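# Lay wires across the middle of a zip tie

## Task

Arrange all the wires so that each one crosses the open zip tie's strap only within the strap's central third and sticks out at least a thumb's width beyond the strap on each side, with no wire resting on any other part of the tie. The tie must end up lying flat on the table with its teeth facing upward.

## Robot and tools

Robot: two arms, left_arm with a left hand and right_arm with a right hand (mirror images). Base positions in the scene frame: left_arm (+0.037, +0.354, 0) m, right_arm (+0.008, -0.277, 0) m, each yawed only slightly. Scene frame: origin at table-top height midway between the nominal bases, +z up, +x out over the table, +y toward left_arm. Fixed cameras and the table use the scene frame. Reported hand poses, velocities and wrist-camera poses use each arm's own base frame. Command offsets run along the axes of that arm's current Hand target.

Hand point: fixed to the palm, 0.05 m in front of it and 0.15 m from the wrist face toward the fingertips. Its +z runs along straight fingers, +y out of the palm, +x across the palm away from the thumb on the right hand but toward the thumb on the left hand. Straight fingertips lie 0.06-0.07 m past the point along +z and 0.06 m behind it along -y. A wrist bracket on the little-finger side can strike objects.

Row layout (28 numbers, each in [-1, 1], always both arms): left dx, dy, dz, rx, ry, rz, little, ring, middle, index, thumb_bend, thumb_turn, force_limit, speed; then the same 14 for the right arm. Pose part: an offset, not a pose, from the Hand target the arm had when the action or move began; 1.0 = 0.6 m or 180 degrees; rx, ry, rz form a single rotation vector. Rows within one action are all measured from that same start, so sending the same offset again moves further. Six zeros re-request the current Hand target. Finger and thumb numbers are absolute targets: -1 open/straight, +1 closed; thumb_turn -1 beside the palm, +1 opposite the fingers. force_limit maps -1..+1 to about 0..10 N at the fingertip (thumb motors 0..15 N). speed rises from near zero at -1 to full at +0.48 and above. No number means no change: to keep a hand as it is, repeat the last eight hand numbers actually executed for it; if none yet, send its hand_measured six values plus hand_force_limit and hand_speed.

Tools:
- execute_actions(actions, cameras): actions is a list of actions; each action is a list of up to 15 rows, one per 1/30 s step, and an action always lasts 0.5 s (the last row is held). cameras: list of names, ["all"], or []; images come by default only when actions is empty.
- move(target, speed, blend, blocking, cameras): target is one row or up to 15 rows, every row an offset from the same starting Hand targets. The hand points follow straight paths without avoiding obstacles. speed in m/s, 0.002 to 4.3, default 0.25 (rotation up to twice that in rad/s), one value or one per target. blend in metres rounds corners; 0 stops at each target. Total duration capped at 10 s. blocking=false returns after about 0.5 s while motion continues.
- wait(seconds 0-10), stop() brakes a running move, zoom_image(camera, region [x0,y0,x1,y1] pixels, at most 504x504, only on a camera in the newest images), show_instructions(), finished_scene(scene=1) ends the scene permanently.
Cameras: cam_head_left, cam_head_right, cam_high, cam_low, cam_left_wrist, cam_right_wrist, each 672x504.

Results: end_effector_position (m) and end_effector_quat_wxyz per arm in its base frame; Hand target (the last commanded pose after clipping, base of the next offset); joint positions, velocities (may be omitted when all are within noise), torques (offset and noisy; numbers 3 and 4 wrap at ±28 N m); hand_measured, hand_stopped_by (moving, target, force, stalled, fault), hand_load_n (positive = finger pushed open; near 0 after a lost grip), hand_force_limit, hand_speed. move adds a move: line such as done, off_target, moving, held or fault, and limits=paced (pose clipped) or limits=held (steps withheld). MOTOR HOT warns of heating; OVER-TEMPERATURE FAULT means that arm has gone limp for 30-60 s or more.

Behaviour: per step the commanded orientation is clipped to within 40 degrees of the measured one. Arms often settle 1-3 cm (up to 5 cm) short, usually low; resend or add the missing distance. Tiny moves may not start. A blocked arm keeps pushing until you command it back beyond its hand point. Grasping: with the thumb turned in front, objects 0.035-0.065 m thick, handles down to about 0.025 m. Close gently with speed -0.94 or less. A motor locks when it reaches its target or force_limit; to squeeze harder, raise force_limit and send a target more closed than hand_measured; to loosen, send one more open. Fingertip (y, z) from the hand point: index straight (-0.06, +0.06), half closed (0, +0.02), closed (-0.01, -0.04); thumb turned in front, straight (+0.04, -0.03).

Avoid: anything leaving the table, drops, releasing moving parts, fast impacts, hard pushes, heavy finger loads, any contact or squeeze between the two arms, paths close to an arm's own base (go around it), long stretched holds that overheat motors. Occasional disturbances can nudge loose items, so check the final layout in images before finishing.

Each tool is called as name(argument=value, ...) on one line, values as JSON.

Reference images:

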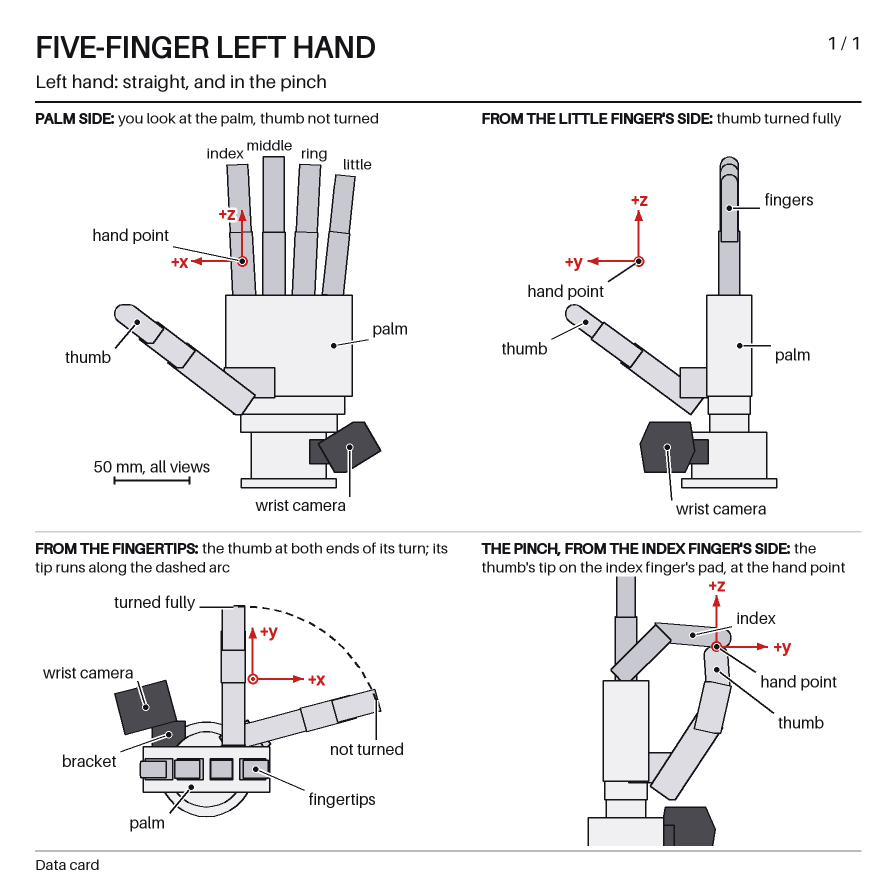

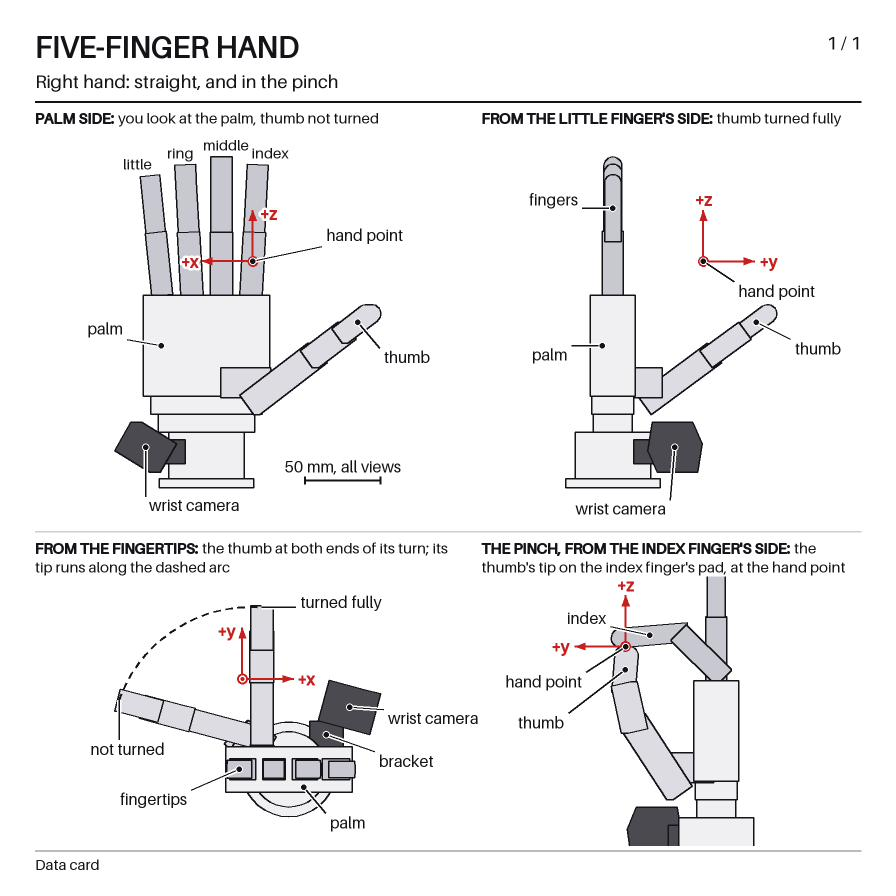

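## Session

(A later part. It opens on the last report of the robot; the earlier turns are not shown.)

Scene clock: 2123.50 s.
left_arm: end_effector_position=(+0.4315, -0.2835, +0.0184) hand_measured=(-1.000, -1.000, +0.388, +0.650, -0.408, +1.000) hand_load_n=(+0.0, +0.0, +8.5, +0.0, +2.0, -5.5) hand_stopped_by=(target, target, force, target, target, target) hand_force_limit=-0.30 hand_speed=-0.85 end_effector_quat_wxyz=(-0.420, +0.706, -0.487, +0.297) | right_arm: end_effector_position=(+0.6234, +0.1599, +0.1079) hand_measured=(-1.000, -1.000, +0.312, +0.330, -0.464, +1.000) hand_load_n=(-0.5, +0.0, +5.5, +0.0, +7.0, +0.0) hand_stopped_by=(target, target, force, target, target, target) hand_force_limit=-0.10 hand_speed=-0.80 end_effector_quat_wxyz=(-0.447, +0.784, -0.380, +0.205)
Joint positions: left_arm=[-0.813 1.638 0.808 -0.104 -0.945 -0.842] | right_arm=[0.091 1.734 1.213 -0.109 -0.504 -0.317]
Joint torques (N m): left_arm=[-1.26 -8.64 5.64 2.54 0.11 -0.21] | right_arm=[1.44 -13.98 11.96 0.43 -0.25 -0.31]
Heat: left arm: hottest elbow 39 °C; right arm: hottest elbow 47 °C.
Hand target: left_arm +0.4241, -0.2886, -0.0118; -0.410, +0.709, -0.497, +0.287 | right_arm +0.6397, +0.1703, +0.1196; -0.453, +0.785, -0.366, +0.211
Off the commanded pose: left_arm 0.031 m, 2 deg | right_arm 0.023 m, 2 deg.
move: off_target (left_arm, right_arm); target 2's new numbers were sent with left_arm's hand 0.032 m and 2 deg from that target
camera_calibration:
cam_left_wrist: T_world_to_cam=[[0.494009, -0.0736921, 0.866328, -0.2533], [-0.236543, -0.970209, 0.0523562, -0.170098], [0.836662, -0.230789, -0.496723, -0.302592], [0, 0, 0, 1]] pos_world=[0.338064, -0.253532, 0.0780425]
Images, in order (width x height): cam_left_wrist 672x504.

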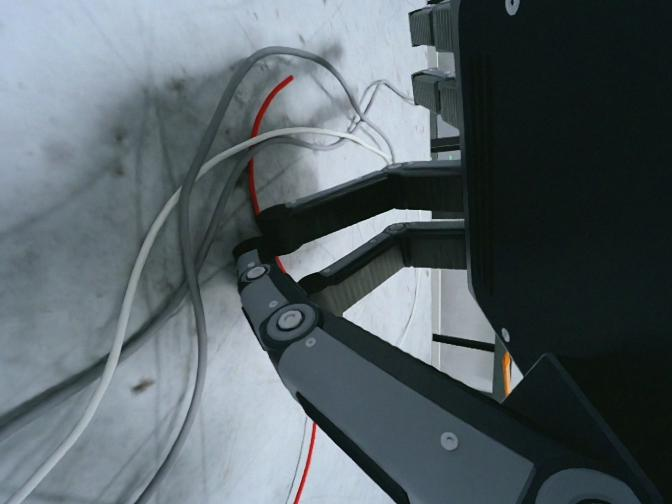

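move(target=[[0,-0.0375,-0.0217,0,0,0,-1,-1,0.25,0.25,-0.47,1,0.2,-0.6, 0,0,0,0,0,0,-1,-1,0.66,0.33,-0.46,1,-0.1,-0.8],[0,-0.1588,-0.0917,0,0,0,-1,-1,0.25,0.25,-0.47,1,0.2,-0.6, 0.0662,0.0697,-0.2877,0,0.0962,0.0556,-1,-1,0.66,0.33,-0.46,1,-0.1,-0.8],[-0.047,-0.1655,-0.0532,0,0.4715,0.2722,-1,-1,-0.2,-0.2,-0.6,1,0.2,-0.5, 0.0662,0.0697,-0.2877,0,0.0962,0.0556,-1,-1,0.66,0.33,-0.46,1,-0.1,-0.8]], speed=0.15, cameras=["cam_left_wrist","cam_head_right"])

Scene clock: 2251.77 s.
left_arm: end_effector_position=(+0.4141, -0.2551, +0.0788) hand_measured=(-1.000, -1.000, -0.200, -0.200, -0.600, +1.000) hand_load_n=(+0.0, -0.5, +0.0, +0.0, +0.0, +0.0) hand_stopped_by=(target, target, target, target, target, target) hand_force_limit=0.20 hand_speed=-0.50 end_effector_quat_wxyz=(+0.038, -0.096, +0.864, -0.493) | right_arm: end_effector_position=(+0.5424, +0.0329, +0.1826) hand_measured=(-1.000, -1.000, +0.312, +0.330, -0.464, +1.000) hand_load_n=(+0.0, +0.0, +5.5, +0.0, +7.0, +0.5) hand_stopped_by=(target, target, force, target, target, target) hand_force_limit=-0.10 hand_speed=-0.80 end_effector_quat_wxyz=(-0.416, +0.709, -0.484, +0.299)
Joint positions: left_arm=[-0.265 1.549 0.929 -0.317 0.883 0.776] | right_arm=[-0.102 1.352 0.953 -0.142 -0.394 -0.25]
Joint torques (N m): left_arm=[0.56 -12.86 10.32 1.33 0.61 0.23] | right_arm=[0.09 -10.99 7.23 0.57 -0.12 -0.15]
Heat: left arm: hottest elbow 36 °C; right arm: hottest elbow 48 °C.
Hand target: left_arm +0.4352, -0.2547, +0.0903; +0.053, -0.090, +0.861, -0.497 | right_arm +0.5349, +0.0301, +0.1698; -0.410, +0.710, -0.497, +0.287
Off the commanded pose: left_arm 0.024 m, 2 deg | right_arm 0.015 m, 2 deg.
move: off_target (left_arm, right_arm); target 3's new numbers were sent with left_arm's hand 0.024 m and 2 deg from that target
camera_calibration:
cam_left_wrist: T_world_to_cam=[[-0.123196, -0.512676, 0.849698, -0.150131], [-0.921078, 0.377765, 0.0943842, 0.474153], [-0.369375, -0.77101, -0.518754, 0.111858], [0, 0, 0, 1]] pos_world=[0.459554, -0.169843, 0.14084]
Images, in order (width x height): cam_head_right 672x504, cam_left_wrist 672x504.

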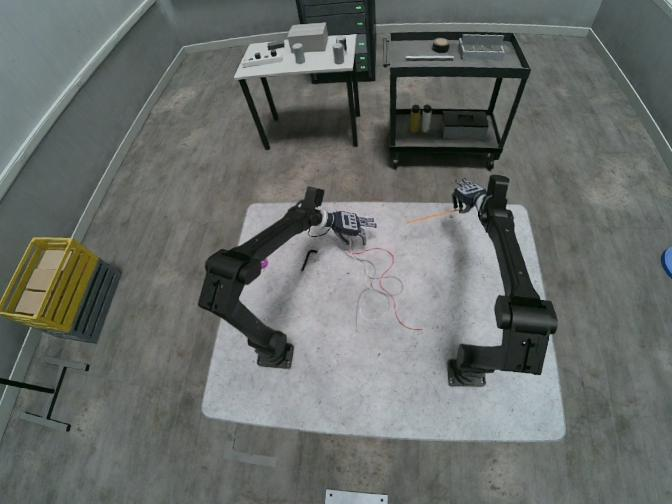

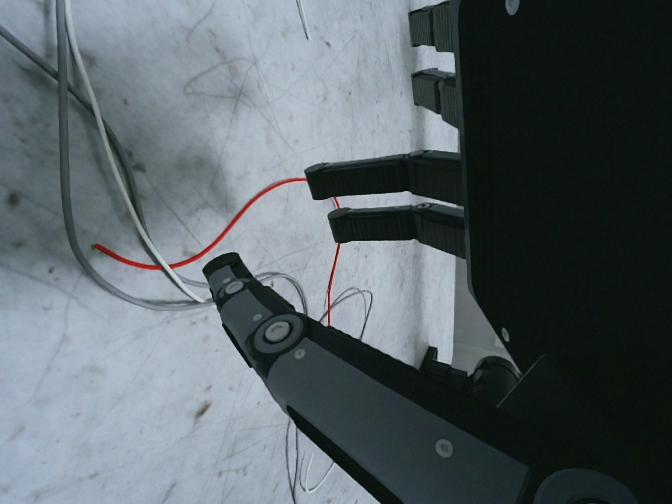

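zoom_image(camera="cam_left_wrist", region=[0, 0, 320, 320])

Scaled by 1.575 from the camera's 672x504 image, which has a finer 960x720 frame.

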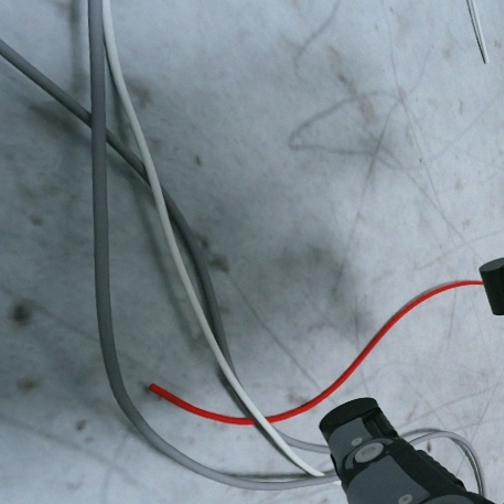

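move(target=[0.0025,0.0922,0.0337,0,0,0,-1,-1,0.1,0.1,-0.52,1,0.2,-0.5, 0,0,0,0,0,0,-1,-1,0.66,0.33,-0.46,1,-0.1,-0.8], speed=0.08, cameras=["cam_left_wrist"])

zoom_image(camera="cam_left_wrist", region=[80, 100, 320, 340])

Scene clock: 2286.67 s.
left_arm: end_effector_position=(+0.4237, -0.2494, +0.0335) hand_measured=(-1.000, -1.000, +0.100, +0.100, -0.520, +1.000) hand_load_n=(+0.0, -0.5, +0.0, +0.5, +0.5, +0.0) hand_stopped_by=(target, target, target, target, target, target) hand_force_limit=0.20 hand_speed=-0.50 end_effector_quat_wxyz=(+0.042, -0.094, +0.863, -0.495) | right_arm: end_effector_position=(+0.5424, +0.0329, +0.1826) hand_measured=(-1.000, -1.000, +0.312, +0.330, -0.464, +1.000) hand_load_n=(+0.0, +0.0, +5.0, +0.0, +7.0, +0.0) hand_stopped_by=(target, target, force, target, target, target) hand_force_limit=-0.10 hand_speed=-0.80 end_effector_quat_wxyz=(-0.416, +0.709, -0.484, +0.299)
Joint positions: left_arm=[-0.247 1.648 0.901 -0.197 0.895 0.8] | right_arm=[-0.102 1.352 0.953 -0.142 -0.394 -0.25]
Joint torques (N m): left_arm=[0.56 -13.63 6.91 2.21 0.67 0.24] | right_arm=[-0.03 -11.16 7.08 0.49 -0.1 -0.19]
Heat: left arm: hottest elbow 41 °C; right arm: hottest elbow 46 °C.
Hand target: left_arm +0.4315, -0.2450, +0.0322; +0.053, -0.090, +0.861, -0.497 | right_arm +0.5349, +0.0301, +0.1698; -0.410, +0.710, -0.497, +0.287
Off the commanded pose: left_arm 0.009 m, 1 deg | right_arm 0.015 m, 2 deg.
move: off_target (right_arm)
camera_calibration:
cam_left_wrist: T_world_to_cam=[[-0.1325, -0.50994, 0.849944, -0.102901], [-0.921767, 0.37865, 0.0834813, 0.48601], [-0.364402, -0.77239, -0.520217, 0.0939285], [0, 0, 0, 1]] pos_world=[0.468582, -0.163952, 0.0957508]
Images, in order (width x height): cam_left_wrist 672x504.

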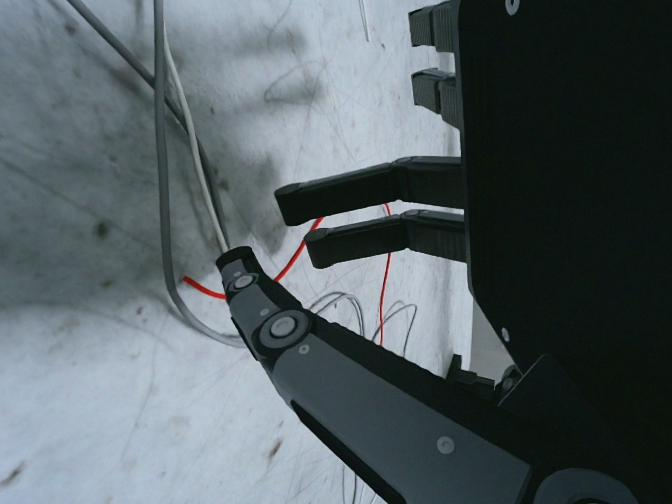

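Scaled by 2.100 from the camera's 672x504 image, which has a finer 960x720 frame.

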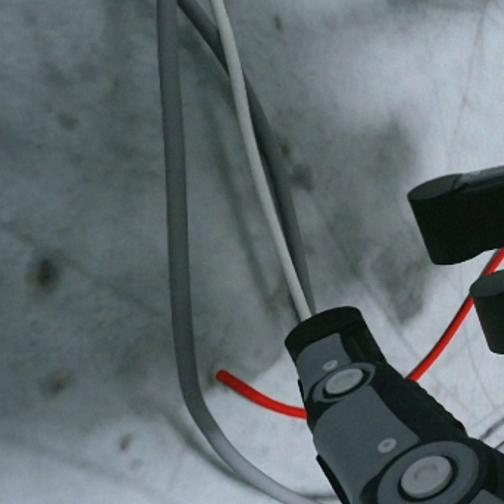

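move(target=[-0.0091,0.0173,0,0,0,0,-1,-1,0.15,0.15,-0.52,1,0.2,-0.5, 0,0,0,0,0,0,-1,-1,0.66,0.33,-0.46,1,-0.1,-0.8], speed=0.06, cameras=["cam_left_wrist"])

zoom_image(camera="cam_left_wrist", region=[100, 100, 340, 340])

Scene clock: 2303.53 s.
left_arm: end_effector_position=(+0.4267, -0.2426, +0.0250) hand_measured=(-1.000, -1.000, +0.150, +0.150, -0.520, +1.000) hand_load_n=(+0.0, +0.0, +0.0, +0.0, +0.0, +0.0) hand_stopped_by=(target, target, target, target, target, target) hand_force_limit=0.20 hand_speed=-0.50 end_effector_quat_wxyz=(+0.042, -0.094, +0.863, -0.495) | right_arm: end_effector_position=(+0.5424, +0.0329, +0.1826) hand_measured=(-1.000, -1.000, +0.312, +0.330, -0.464, +1.000) hand_load_n=(+0.0, +0.0, +5.0, +0.0, +7.0, +0.5) hand_stopped_by=(target, target, force, target, target, target) hand_force_limit=-0.10 hand_speed=-0.80 end_effector_quat_wxyz=(-0.416, +0.709, -0.484, +0.299)
Joint positions: left_arm=[-0.23 1.669 0.901 -0.193 0.904 0.82] | right_arm=[-0.102 1.352 0.953 -0.142 -0.394 -0.25]
Joint torques (N m): left_arm=[0.5 -13.39 6.95 2.3 0.64 0.24] | right_arm=[-0.03 -11.28 7.27 0.65 -0.12 -0.14]
Heat: left arm: hottest elbow 40 °C; right arm: hottest elbow 45 °C.
Hand target: left_arm +0.4359, -0.2388, +0.0232; +0.053, -0.090, +0.861, -0.497 | right_arm +0.5349, +0.0301, +0.1698; -0.410, +0.710, -0.497, +0.287
Off the commanded pose: left_arm 0.010 m, 1 deg | right_arm 0.015 m, 2 deg.
move: off_target (right_arm)
camera_calibration:
cam_left_wrist: T_world_to_cam=[[-0.131837, -0.509966, 0.850031, -0.092136], [-0.922052, 0.377905, 0.0837119, 0.486908], [-0.363921, -0.772737, -0.520037, 0.0955555], [0, 0, 0, 1]] pos_world=[0.471583, -0.157152, 0.0872509]
Images, in order (width x height): cam_left_wrist 672x504.

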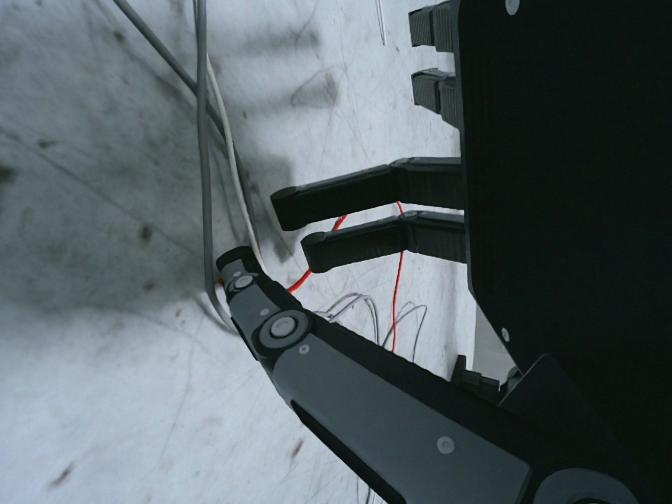

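Scaled by 2.100 from the camera's 672x504 image, which has a finer 960x720 frame.

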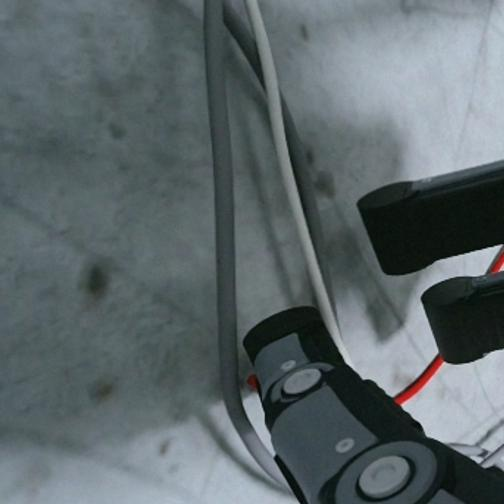

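move(target=[-0.0128,0.0052,0.0077,0,0,0,-1,-1,0.2,0.2,-0.51,1,0.2,-0.5, 0,0,0,0,0,0,-1,-1,0.66,0.33,-0.46,1,-0.1,-0.8], speed=0.06, cameras=["cam_left_wrist"])

zoom_image(camera="cam_left_wrist", region=[140, 140, 320, 320])

Scene clock: 2315.40 s.
left_arm: end_effector_position=(+0.4261, -0.2424, +0.0196) hand_measured=(-1.000, -1.000, +0.200, +0.200, -0.510, +1.000) hand_load_n=(+0.0, -0.5, +0.0, +0.0, -1.0, +0.5) hand_stopped_by=(target, target, target, target, target, target) hand_force_limit=0.20 hand_speed=-0.50 end_effector_quat_wxyz=(+0.038, -0.095, +0.862, -0.496) | right_arm: end_effector_position=(+0.5424, +0.0329, +0.1826) hand_measured=(-1.000, -1.000, +0.312, +0.330, -0.464, +1.000) hand_load_n=(+0.0, +0.0, +5.5, +0.0, +7.0, +0.0) hand_stopped_by=(target, target, force, target, target, target) hand_force_limit=-0.10 hand_speed=-0.80 end_effector_quat_wxyz=(-0.416, +0.709, -0.484, +0.299)
Joint positions: left_arm=[-0.228 1.683 0.901 -0.187 0.911 0.822] | right_arm=[-0.102 1.352 0.953 -0.142 -0.394 -0.25]
Joint torques (N m): left_arm=[0.56 -12.57 8.38 2.17 0.45 0.24] | right_arm=[0.03 -10.75 7.23 0.73 -0.11 -0.17]
Heat: left arm: hottest elbow 40 °C; right arm: hottest elbow 45 °C.
Hand target: left_arm +0.4438, -0.2396, +0.0183; +0.053, -0.090, +0.861, -0.497 | right_arm +0.5349, +0.0301, +0.1698; -0.410, +0.710, -0.497, +0.287
Off the commanded pose: left_arm 0.018 m, 2 deg | right_arm 0.015 m, 2 deg.
move: off_target (left_arm, right_arm)
camera_calibration:
cam_left_wrist: T_world_to_cam=[[-0.126474, -0.506999, 0.852618, -0.0891937], [-0.920155, 0.381048, 0.0900938, 0.486576], [-0.370566, -0.773146, -0.51471, 0.0952841], [0, 0, 0, 1]] pos_world=[0.471753, -0.156961, 0.0812544]
Images, in order (width x height): cam_left_wrist 672x504.

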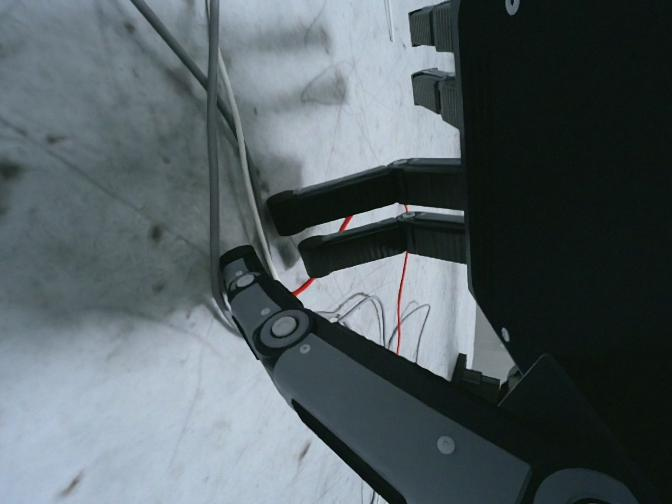

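Scaled by 2.800 from the camera's 672x504 image, which has a finer 960x720 frame.

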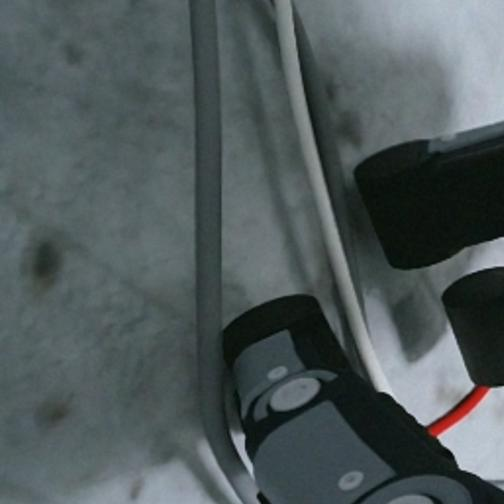

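move(target=[[-0.0131,-0.0156,-0.0063,0,0,0,-1,-1,0.2,0.2,-0.51,1,0.2,-0.5, 0,0,0,0,0,0,-1,-1,0.66,0.33,-0.46,1,-0.1,-0.8],[-0.0131,0.0017,0.0037,0,0,0,-1,-1,0.2,0.2,-0.51,1,0.2,-0.5, 0,0,0,0,0,0,-1,-1,0.66,0.33,-0.46,1,-0.1,-0.8]], speed=0.06, cameras=["cam_left_wrist"])

zoom_image(camera="cam_left_wrist", region=[140, 140, 320, 320])

Scene clock: 2326.87 s.
left_arm: end_effector_position=(+0.4325, -0.2417, +0.0186) hand_measured=(-1.000, -1.000, +0.200, +0.200, -0.510, +1.000) hand_load_n=(+0.0, +0.0, +0.0, +0.0, -0.5, +0.5) hand_stopped_by=(target, target, target, target, target, target) hand_force_limit=0.20 hand_speed=-0.50 end_effector_quat_wxyz=(+0.037, -0.095, +0.862, -0.497) | right_arm: end_effector_position=(+0.5424, +0.0329, +0.1826) hand_measured=(-1.000, -1.000, +0.312, +0.330, -0.464, +1.000) hand_load_n=(+0.0, +0.0, +5.0, +0.0, +7.0, +0.0) hand_stopped_by=(target, target, force, target, target, target) hand_force_limit=-0.10 hand_speed=-0.80 end_effector_quat_wxyz=(-0.416, +0.709, -0.484, +0.299)
Joint positions: left_arm=[-0.223 1.699 0.919 -0.195 0.916 0.829] | right_arm=[-0.102 1.352 0.953 -0.142 -0.394 -0.25]
Joint torques (N m): left_arm=[0.5 -12.92 8.47 2.35 0.37 0.24] | right_arm=[0.26 -10.93 7.19 0.69 -0.11 -0.17]
Heat: left arm: hottest elbow 40 °C; right arm: hottest elbow 45 °C.
Hand target: left_arm +0.4520, -0.2394, +0.0164; +0.053, -0.090, +0.861, -0.497 | right_arm +0.5349, +0.0301, +0.1698; -0.410, +0.710, -0.497, +0.287
Off the commanded pose: left_arm 0.020 m, 2 deg | right_arm 0.015 m, 2 deg.
move: off_target (left_arm, right_arm)
camera_calibration:
cam_left_wrist: T_world_to_cam=[[-0.12632, -0.50537, 0.853607, -0.0868603], [-0.919821, 0.381882, 0.089972, 0.492247], [-0.371447, -0.7738, -0.51309, 0.0978425], [0, 0, 0, 1]] pos_world=[0.47815, -0.156166, 0.0800581]
Images, in order (width x height): cam_left_wrist 672x504.

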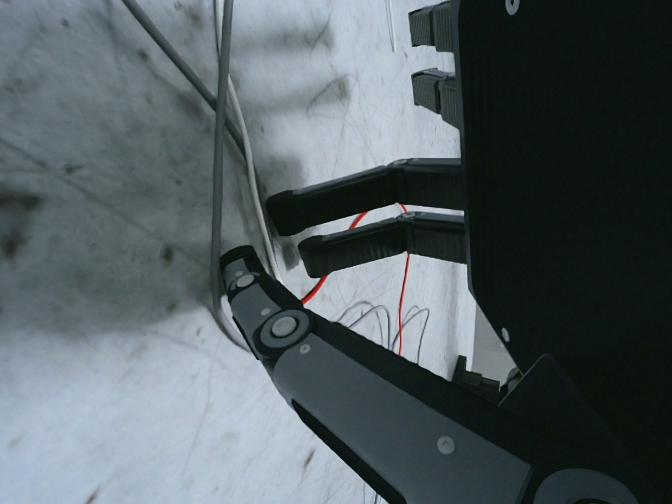

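Scaled by 2.800 from the camera's 672x504 image, which has a finer 960x720 frame.

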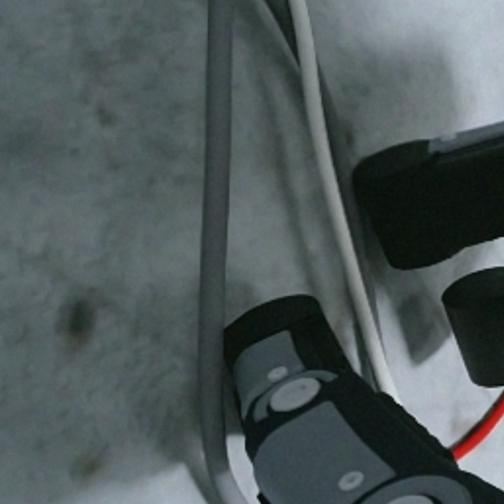

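move(target=[[0,0.0087,0.005,0,0,0,-1,-1,0.26,0.26,-0.49,1,0.1,-0.7, 0,0,0,0,0,0,-1,-1,0.66,0.33,-0.46,1,-0.1,-0.8],[0,0.0159,0.0092,0,0,0,-1,-1,0.6,0.29,-0.465,1,0.1,-0.8, 0,0,0,0,0,0,-1,-1,0.66,0.33,-0.46,1,-0.1,-0.8]], speed=0.05, cameras=["cam_left_wrist"])

zoom_image(camera="cam_left_wrist", region=[140, 140, 320, 320])

Scene clock: 2337.33 s.
left_arm: end_effector_position=(+0.4357, -0.2433, +0.0174) hand_measured=(-1.000, -1.000, +0.552, +0.290, -0.466, +1.000) hand_load_n=(+0.0, +0.0, +4.5, +0.0, +2.0, +2.5) hand_stopped_by=(target, target, force, target, target, target) hand_force_limit=0.10 hand_speed=-0.80 end_effector_quat_wxyz=(+0.041, -0.090, +0.859, -0.502) | right_arm: end_effector_position=(+0.5424, +0.0329, +0.1826) hand_measured=(-1.000, -1.000, +0.312, +0.330, -0.464, +1.000) hand_load_n=(-0.5, +0.0, +5.0, +0.0, +7.0, +0.5) hand_stopped_by=(target, target, force, target, target, target) hand_force_limit=-0.10 hand_speed=-0.80 end_effector_quat_wxyz=(-0.416, +0.709, -0.484, +0.299)
Joint positions: left_arm=[-0.222 1.708 0.919 -0.171 0.925 0.829] | right_arm=[-0.102 1.352 0.953 -0.142 -0.394 -0.25]
Joint torques (N m): left_arm=[0.73 -11.93 7.87 2.4 -0.03 0.23] | right_arm=[0.09 -10.99 7.32 0.73 -0.08 -0.18]
Heat: left arm: hottest elbow 40 °C; right arm: hottest elbow 44 °C.
Hand target: left_arm +0.4519, -0.2395, +0.0054; +0.053, -0.090, +0.861, -0.497 | right_arm +0.5349, +0.0301, +0.1698; -0.410, +0.710, -0.497, +0.287
Off the commanded pose: left_arm 0.021 m, 1 deg | right_arm 0.015 m, 2 deg.
move: off_target (left_arm, right_arm); target 2's new numbers were sent with left_arm's hand 0.021 m and 1 deg from that target
camera_calibration:
cam_left_wrist: T_world_to_cam=[[-0.139989, -0.495279, 0.857381, -0.077819], [-0.91928, 0.386718, 0.0732979, 0.497192], [-0.367867, -0.777913, -0.509437, 0.0946337], [0, 0, 0, 1]] pos_world=[0.480978, -0.157198, 0.0784873]
Images, in order (width x height): cam_left_wrist 672x504.

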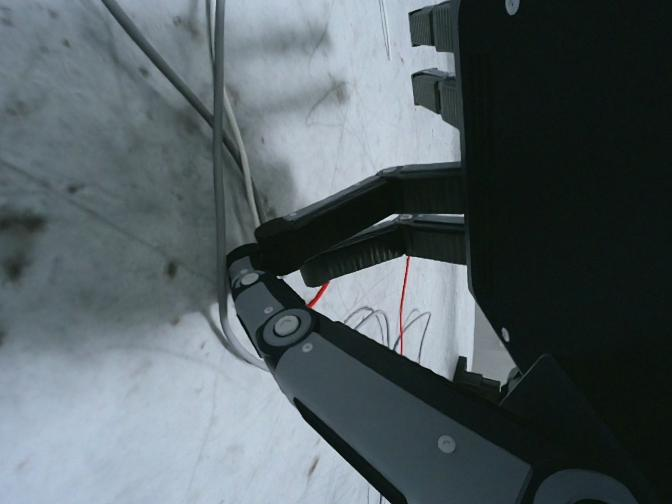

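Scaled by 2.800 from the camera's 672x504 image, which has a finer 960x720 frame.

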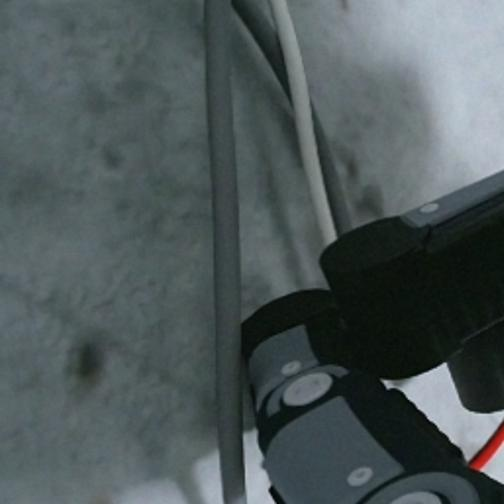

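move(target=[0,-0.0866,-0.05,0,0,0,-1,-1,0.6,0.29,-0.465,1,0.1,-0.8, 0,0,0,0,0,0,-1,-1,0.66,0.33,-0.46,1,-0.1,-0.8], speed=0.05, cameras=["cam_left_wrist","cam_low"])

zoom_image(camera="cam_low", region=[120, 250, 340, 360])

Scene clock: 2347.13 s.
left_arm: end_effector_position=(+0.4306, -0.2402, +0.0459) hand_measured=(-1.000, -1.000, +0.552, +0.290, -0.466, +1.000) hand_load_n=(+0.0, +0.0, +4.5, +0.0, +3.0, +1.5) hand_stopped_by=(target, target, force, target, target, target) hand_force_limit=0.10 hand_speed=-0.80 end_effector_quat_wxyz=(+0.029, -0.101, +0.864, -0.492) | right_arm: end_effector_position=(+0.5424, +0.0329, +0.1826) hand_measured=(-1.000, -1.000, +0.312, +0.330, -0.464, +1.000) hand_load_n=(+0.0, +0.0, +5.0, +0.5, +7.0, +0.0) hand_stopped_by=(target, target, force, target, target, target) hand_force_limit=-0.10 hand_speed=-0.80 end_effector_quat_wxyz=(-0.416, +0.709, -0.484, +0.299)
Joint positions: left_arm=[-0.221 1.647 0.951 -0.302 0.913 0.829] | right_arm=[-0.102 1.352 0.953 -0.142 -0.394 -0.25]
Joint torques (N m): left_arm=[0.38 -15.85 9.61 1.21 0.44 0.25] | right_arm=[-0.09 -10.81 7.32 0.54 -0.1 -0.17]
Heat: left arm: hottest elbow 40 °C; right arm: hottest elbow 44 °C.
Hand target: left_arm +0.4518, -0.2394, +0.0653; +0.053, -0.090, +0.861, -0.497 | right_arm +0.5349, +0.0301, +0.1698; -0.410, +0.710, -0.497, +0.287
Off the commanded pose: left_arm 0.029 m, 3 deg | right_arm 0.015 m, 2 deg.
move: off_target (left_arm, right_arm)
camera_calibration:
cam_left_wrist: T_world_to_cam=[[-0.105923, -0.512054, 0.852397, -0.119913], [-0.918606, 0.378592, 0.113278, 0.485177], [-0.380715, -0.771018, -0.510477, 0.116912], [0, 0, 0, 1]] pos_world=[0.477495, -0.154945, 0.106935]
Images, in order (width x height): cam_low 672x504, cam_left_wrist 672x504.

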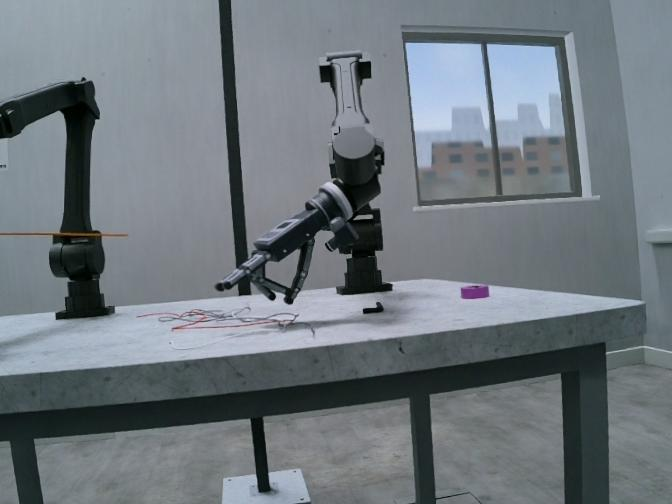

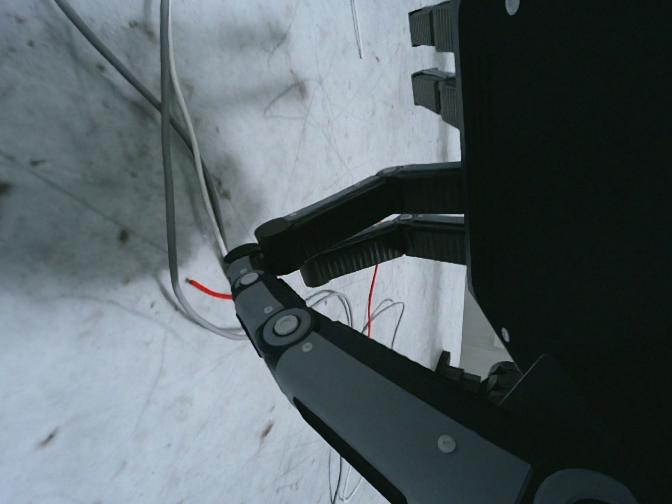

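Scaled by 2.291 from the camera's 672x504 image, which has a finer 960x720 frame.

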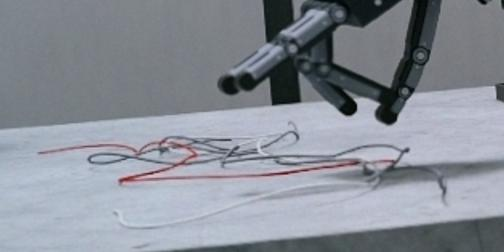

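move(target=[0.0077,-0.0317,-0.0785,0,0,0,-1,-1,-0.3,-0.3,-0.6,1,0.1,-0.4, -0.2343,0.0738,0.1718,0,0,0,-1,-1,0.66,0.33,-0.46,1,-0.1,-0.8], speed=0.1, cameras=["cam_left_wrist","cam_head_right","cam_low"])

Scene clock: 2607.07 s.
left_arm: end_effector_position=(+0.4192, -0.2121, +0.0823) hand_measured=(-1.000, -1.000, -0.300, -0.300, -0.600, +1.000) hand_load_n=(+0.0, -0.5, +0.0, +0.0, +0.0, +0.0) hand_stopped_by=(target, target, target, target, target, target) hand_force_limit=0.10 hand_speed=-0.40 end_effector_quat_wxyz=(+0.026, -0.103, +0.865, -0.490) | right_arm: end_effector_position=(+0.5527, +0.1807, +0.0889) hand_measured=(-1.000, -1.000, +0.312, +0.330, -0.464, +1.000) hand_load_n=(+0.0, +0.0, +5.5, +0.0, +6.5, +0.0) hand_stopped_by=(target, target, force, target, target, target) hand_force_limit=-0.10 hand_speed=-0.80 end_effector_quat_wxyz=(-0.410, +0.709, -0.495, +0.291)
Joint positions: left_arm=[-0.165 1.554 0.964 -0.481 0.94 0.911] | right_arm=[0.24 1.546 0.879 0.148 -0.09 -0.06]
Joint torques (N m): left_arm=[0.85 -15.38 10.24 0.96 0.74 0.27] | right_arm=[1.14 -12.45 6.95 1.77 0.05 -0.18]
Heat: left arm: hottest elbow 44 °C; right arm: hottest elbow 42 °C.
Hand target: left_arm +0.4408, -0.2098, +0.1053; +0.053, -0.090, +0.861, -0.497 | right_arm +0.5497, +0.1852, +0.0798; -0.410, +0.710, -0.496, +0.287
Off the commanded pose: left_arm 0.032 m, 4 deg | right_arm 0.010 m, 1 deg.
move: off_target (left_arm)
camera_calibration:
cam_left_wrist: T_world_to_cam=[[-0.0999547, -0.514828, 0.851446, -0.140861], [-0.917954, 0.377872, 0.120719, 0.458943], [-0.383888, -0.769522, -0.510359, 0.154388], [0, 0, 0, 1]] pos_world=[0.466477, -0.127136, 0.143326]
Images, in order (width x height): cam_head_right 672x504, cam_low 672x504, cam_left_wrist 672x504.

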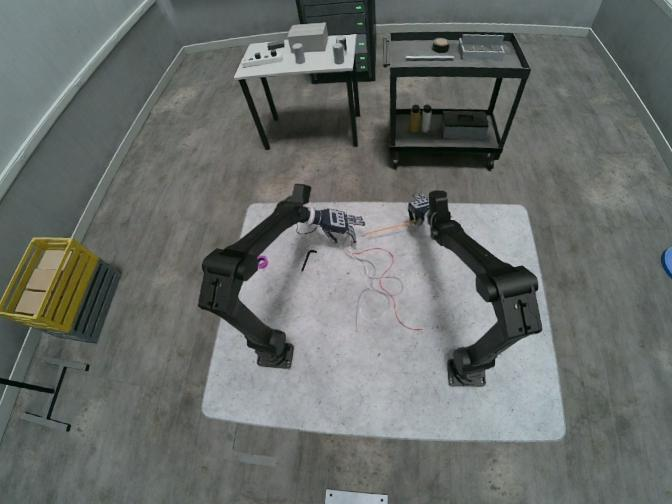

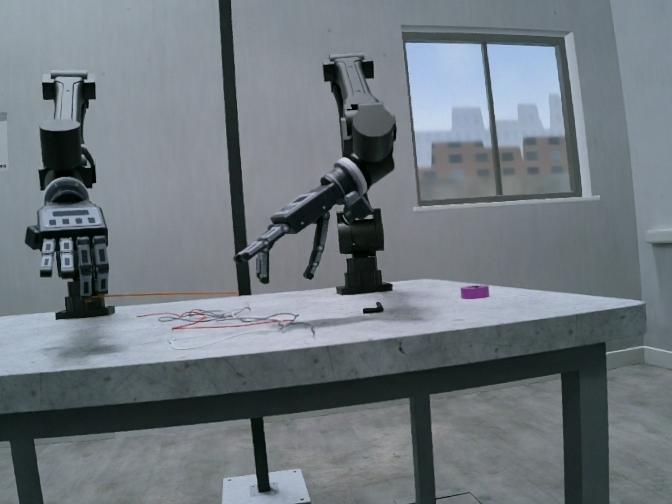

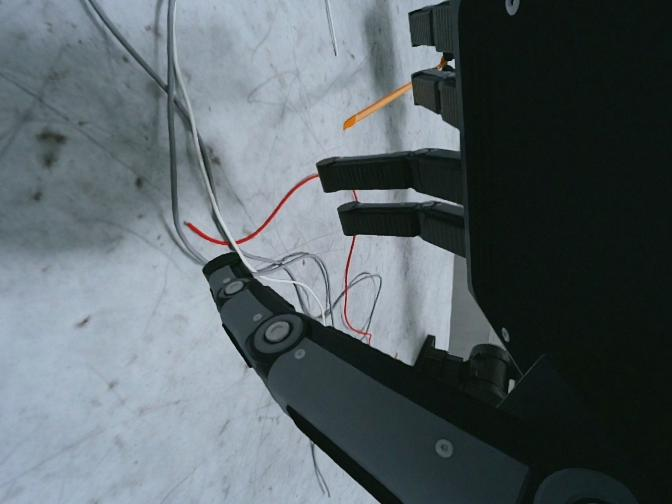

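zoom_image(camera="cam_left_wrist", region=[130, 0, 450, 280])

zoom_image(camera="cam_low", region=[60, 270, 340, 360])

Scaled by 1.575 from the camera's 672x504 image, which has a finer 960x720 frame.

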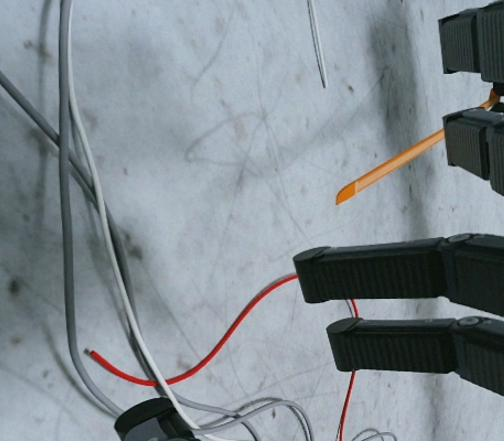

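Scaled by 1.800 from the camera's 672x504 image, which has a finer 960x720 frame.

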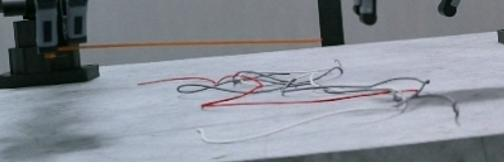

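move(target=[0,0,0,0,0,0,-1,-1,-0.3,-0.3,-0.6,1,0.1,-0.4, -0.0081,0.0941,0.0003,0,0,0,-1,-1,0.66,0.33,-0.46,1,-0.1,-0.8], speed=0.08, cameras=["cam_left_wrist","cam_low"])

zoom_image(camera="cam_left_wrist", region=[130, 0, 450, 280])

zoom_image(camera="cam_low", region=[60, 270, 340, 360])

Scene clock: 2637.70 s.
left_arm: end_effector_position=(+0.4192, -0.2121, +0.0823) hand_measured=(-1.000, -1.000, -0.300, -0.300, -0.600, +1.000) hand_load_n=(+0.0, +0.0, -0.5, +0.0, +0.0, +0.0) hand_stopped_by=(target, target, target, target, target, target) hand_force_limit=0.10 hand_speed=-0.40 end_effector_quat_wxyz=(+0.026, -0.103, +0.865, -0.490) | right_arm: end_effector_position=(+0.5276, +0.1740, +0.0407) hand_measured=(-1.000, -1.000, +0.312, +0.330, -0.464, +1.000) hand_load_n=(+0.0, +0.0, +5.5, +0.0, +7.0, +0.5) hand_stopped_by=(target, target, force, target, target, target) hand_force_limit=-0.10 hand_speed=-0.80 end_effector_quat_wxyz=(-0.410, +0.707, -0.496, +0.293)
Joint positions: left_arm=[-0.165 1.554 0.964 -0.481 0.94 0.912] | right_arm=[0.24 1.589 0.756 0.316 -0.086 -0.056]
Joint torques (N m): left_arm=[0.85 -14.86 10.35 1.06 0.72 0.23] | right_arm=[0.97 -11.34 5.7 1.73 0.06 -0.12]
Heat: left arm: hottest elbow 45 °C; right arm: hottest elbow 42 °C.
Hand target: left_arm +0.4408, -0.2098, +0.1053; +0.053, -0.090, +0.861, -0.497 | right_arm +0.5217, +0.1802, +0.0310; -0.410, +0.710, -0.496, +0.287
Off the commanded pose: left_arm 0.032 m, 4 deg | right_arm 0.013 m, 1 deg.
move: off_target (left_arm, right_arm)
camera_calibration:
cam_left_wrist: T_world_to_cam=[[-0.100368, -0.514869, 0.851373, -0.140663], [-0.917913, 0.378067, 0.120424, 0.458991], [-0.383878, -0.7694, -0.51055, 0.154427], [0, 0, 0, 1]] pos_world=[0.466477, -0.127136, 0.143326]
Images, in order (width x height): cam_low 672x504, cam_left_wrist 672x504.

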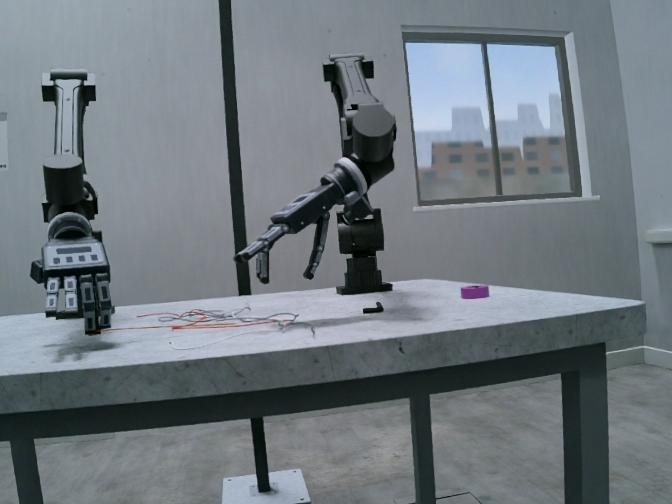

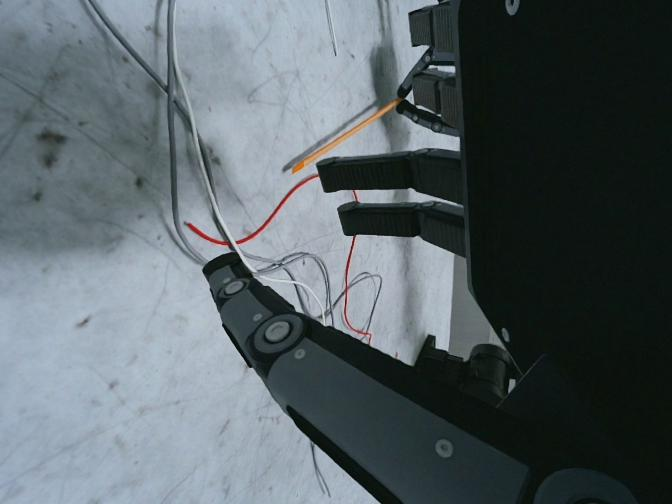

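Scaled by 1.575 from the camera's 672x504 image, which has a finer 960x720 frame.

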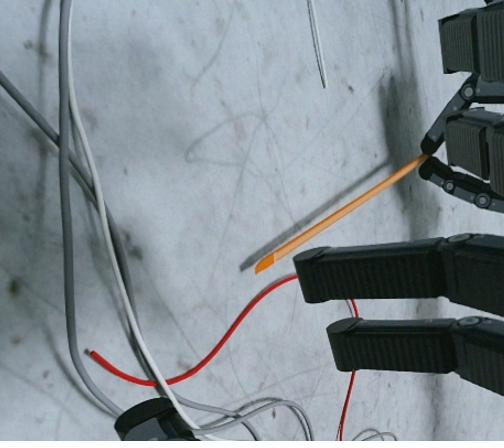

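Scaled by 1.800 from the camera's 672x504 image, which has a finer 960x720 frame.

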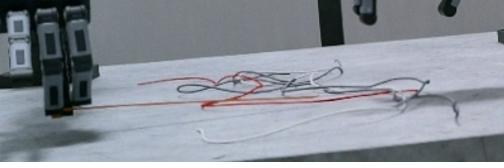

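move(target=[[0,0,0,0,0,0,-1,-1,-0.3,-0.3,-0.6,1,0.1,-0.4, -0.0285,0,0,0,0,0,-1,-1,0.66,0.33,-0.46,1,-0.1,-0.8],[0,0,0,0,0,0,-1,-1,-0.3,-0.3,-0.6,1,0.1,-0.4, -0.0285,0.0231,0.0133,0,0,0,-1,-1,0.66,0.33,-0.46,1,-0.1,-0.8]], speed=0.06, cameras=["cam_left_wrist","cam_low"])

zoom_image(camera="cam_left_wrist", region=[130, 0, 450, 280])

zoom_image(camera="cam_low", region=[60, 270, 340, 360])

Scene clock: 2662.10 s.
left_arm: end_effector_position=(+0.4192, -0.2121, +0.0823) hand_measured=(-1.000, -1.000, -0.300, -0.300, -0.600, +1.000) hand_load_n=(+0.0, +0.0, +0.0, +0.0, +0.0, +0.0) hand_stopped_by=(target, target, target, target, target, target) hand_force_limit=0.10 hand_speed=-0.40 end_effector_quat_wxyz=(+0.026, -0.103, +0.865, -0.490) | right_arm: end_effector_position=(+0.5231, +0.1915, +0.0268) hand_measured=(-1.000, -1.000, +0.312, +0.330, -0.464, +1.000) hand_load_n=(-0.5, +0.0, +5.0, +0.0, +7.0, +0.0) hand_stopped_by=(target, target, force, target, target, target) hand_force_limit=-0.10 hand_speed=-0.80 end_effector_quat_wxyz=(-0.413, +0.706, -0.495, +0.294)
Joint positions: left_arm=[-0.165 1.554 0.964 -0.481 0.94 0.912] | right_arm=[0.283 1.624 0.743 0.373 -0.049 -0.035]
Joint torques (N m): left_arm=[0.79 -14.92 10.35 1.05 0.74 0.19] | right_arm=[1.26 -11.22 5.22 1.63 0.09 -0.14]
Heat: left arm: hottest elbow 46 °C; right arm: hottest elbow 41 °C.
Hand target: left_arm +0.4408, -0.2098, +0.1053; +0.053, -0.090, +0.861, -0.497 | right_arm +0.5158, +0.1963, +0.0150; -0.410, +0.710, -0.496, +0.287
Off the commanded pose: left_arm 0.032 m, 4 deg | right_arm 0.015 m, 1 deg.
move: off_target (left_arm, right_arm)
camera_calibration:
cam_left_wrist: T_world_to_cam=[[-0.100368, -0.514869, 0.851373, -0.140663], [-0.917913, 0.378067, 0.120424, 0.458991], [-0.383878, -0.7694, -0.51055, 0.154427], [0, 0, 0, 1]] pos_world=[0.466477, -0.127136, 0.143326]
Images, in order (width x height): cam_low 672x504, cam_left_wrist 672x504.

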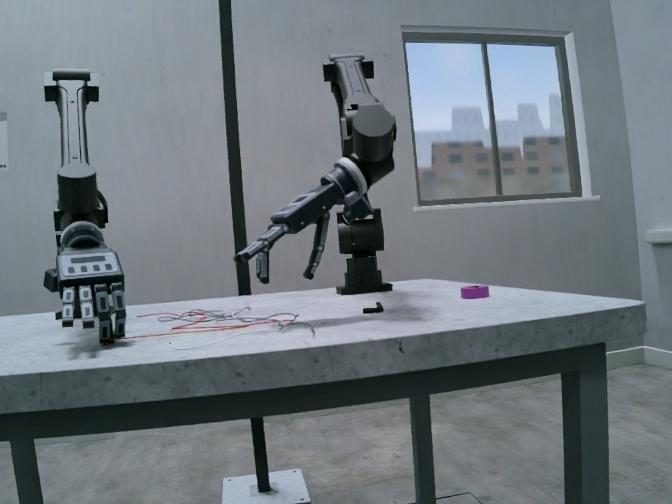

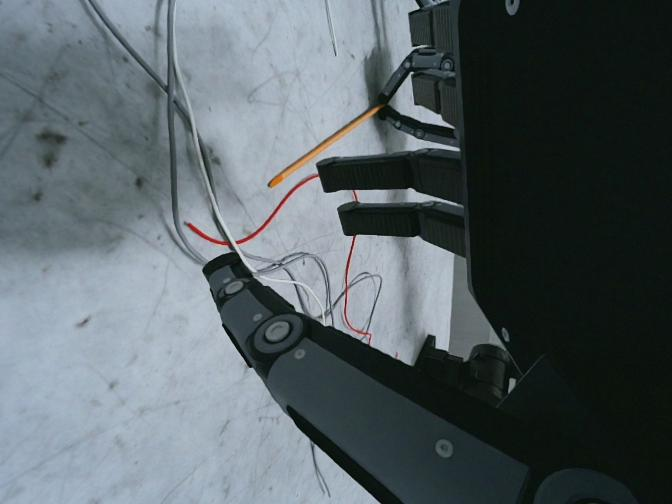

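Scaled by 1.575 from the camera's 672x504 image, which has a finer 960x720 frame.

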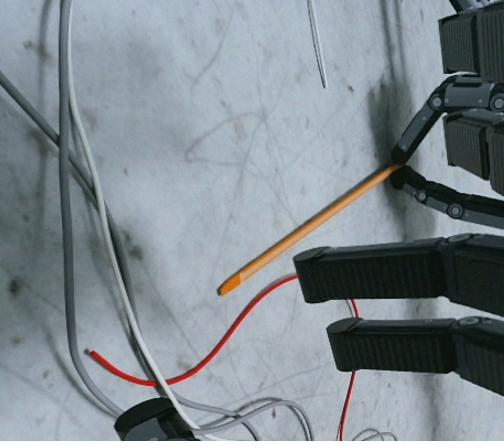

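Scaled by 1.800 from the camera's 672x504 image, which has a finer 960x720 frame.

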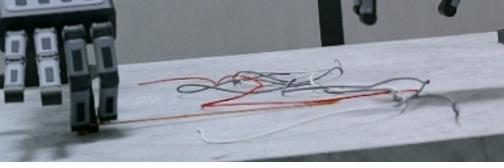

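move(target=[0,0,0,0,0,0,-1,-1,-0.3,-0.3,-0.6,1,0.1,-0.4, -0.0497,-0.0027,0.0045,0,0,0,-1,-1,0.66,0.33,-0.46,1,-0.1,-0.8], speed=0.05, cameras=["cam_left_wrist"])

zoom_image(camera="cam_left_wrist", region=[150, 110, 350, 290])

Scene clock: 2682.73 s.
left_arm: end_effector_position=(+0.4192, -0.2121, +0.0823) hand_measured=(-1.000, -1.000, -0.300, -0.300, -0.600, +1.000) hand_load_n=(+0.0, +0.0, +0.0, +0.0, +0.0, +0.0) hand_stopped_by=(target, target, target, target, target, target) hand_force_limit=0.10 hand_speed=-0.40 end_effector_quat_wxyz=(+0.026, -0.103, +0.865, -0.490) | right_arm: end_effector_position=(+0.5145, +0.2180, +0.0267) hand_measured=(-1.000, -1.000, +0.312, +0.330, -0.464, +1.000) hand_load_n=(+0.0, +0.0, +5.5, +0.0, +6.5, -0.5) hand_stopped_by=(target, target, force, target, target, target) hand_force_limit=-0.10 hand_speed=-0.80 end_effector_quat_wxyz=(-0.411, +0.706, -0.495, +0.296)
Joint positions: left_arm=[-0.165 1.554 0.964 -0.481 0.94 0.912] | right_arm=[0.352 1.624 0.743 0.373 0.014 -0.003]
Joint torques (N m): left_arm=[0.56 -14.68 10.39 0.96 0.71 0.24] | right_arm=[1.03 -10.58 6.01 1.63 0.06 -0.15]
Heat: left arm: hottest elbow 46 °C; right arm: hottest elbow 40 °C.
Hand target: left_arm +0.4408, -0.2098, +0.1053; +0.053, -0.090, +0.861, -0.497 | right_arm +0.5085, +0.2254, +0.0151; -0.410, +0.710, -0.496, +0.287
Off the commanded pose: left_arm 0.032 m, 4 deg | right_arm 0.015 m, 1 deg.
move: off_target (left_arm, right_arm)
camera_calibration:
cam_left_wrist: T_world_to_cam=[[-0.100368, -0.514869, 0.851373, -0.140663], [-0.917913, 0.378067, 0.120424, 0.458991], [-0.383878, -0.7694, -0.51055, 0.154427], [0, 0, 0, 1]] pos_world=[0.466477, -0.127136, 0.143326]
Images, in order (width x height): cam_left_wrist 672x504.

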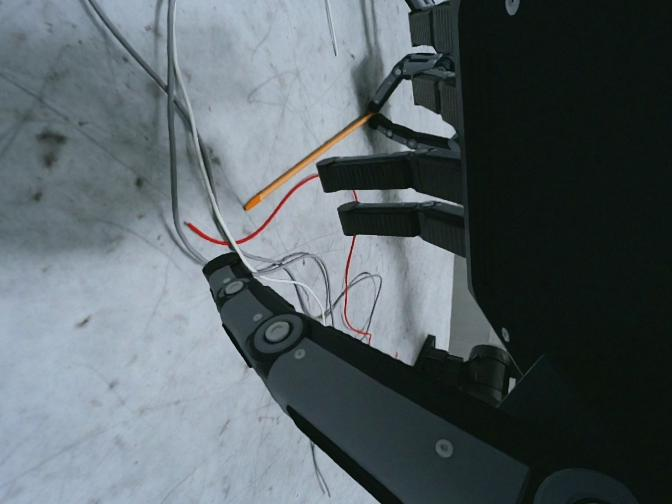

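Scaled by 2.520 from the camera's 672x504 image, which has a finer 960x720 frame.

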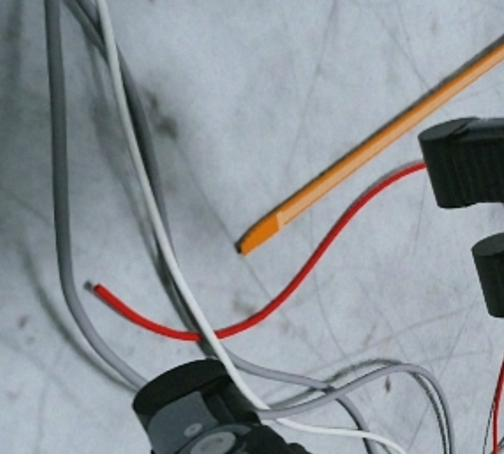

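zoom_image(camera="cam_left_wrist", region=[180, 160, 280, 260])

Scaled by 5.040 from the camera's 672x504 image, which has a finer 960x720 frame.

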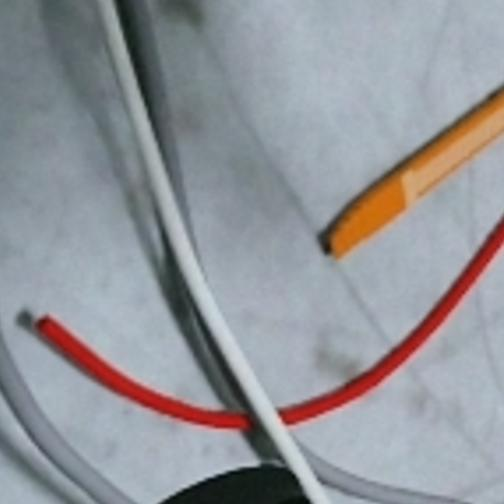

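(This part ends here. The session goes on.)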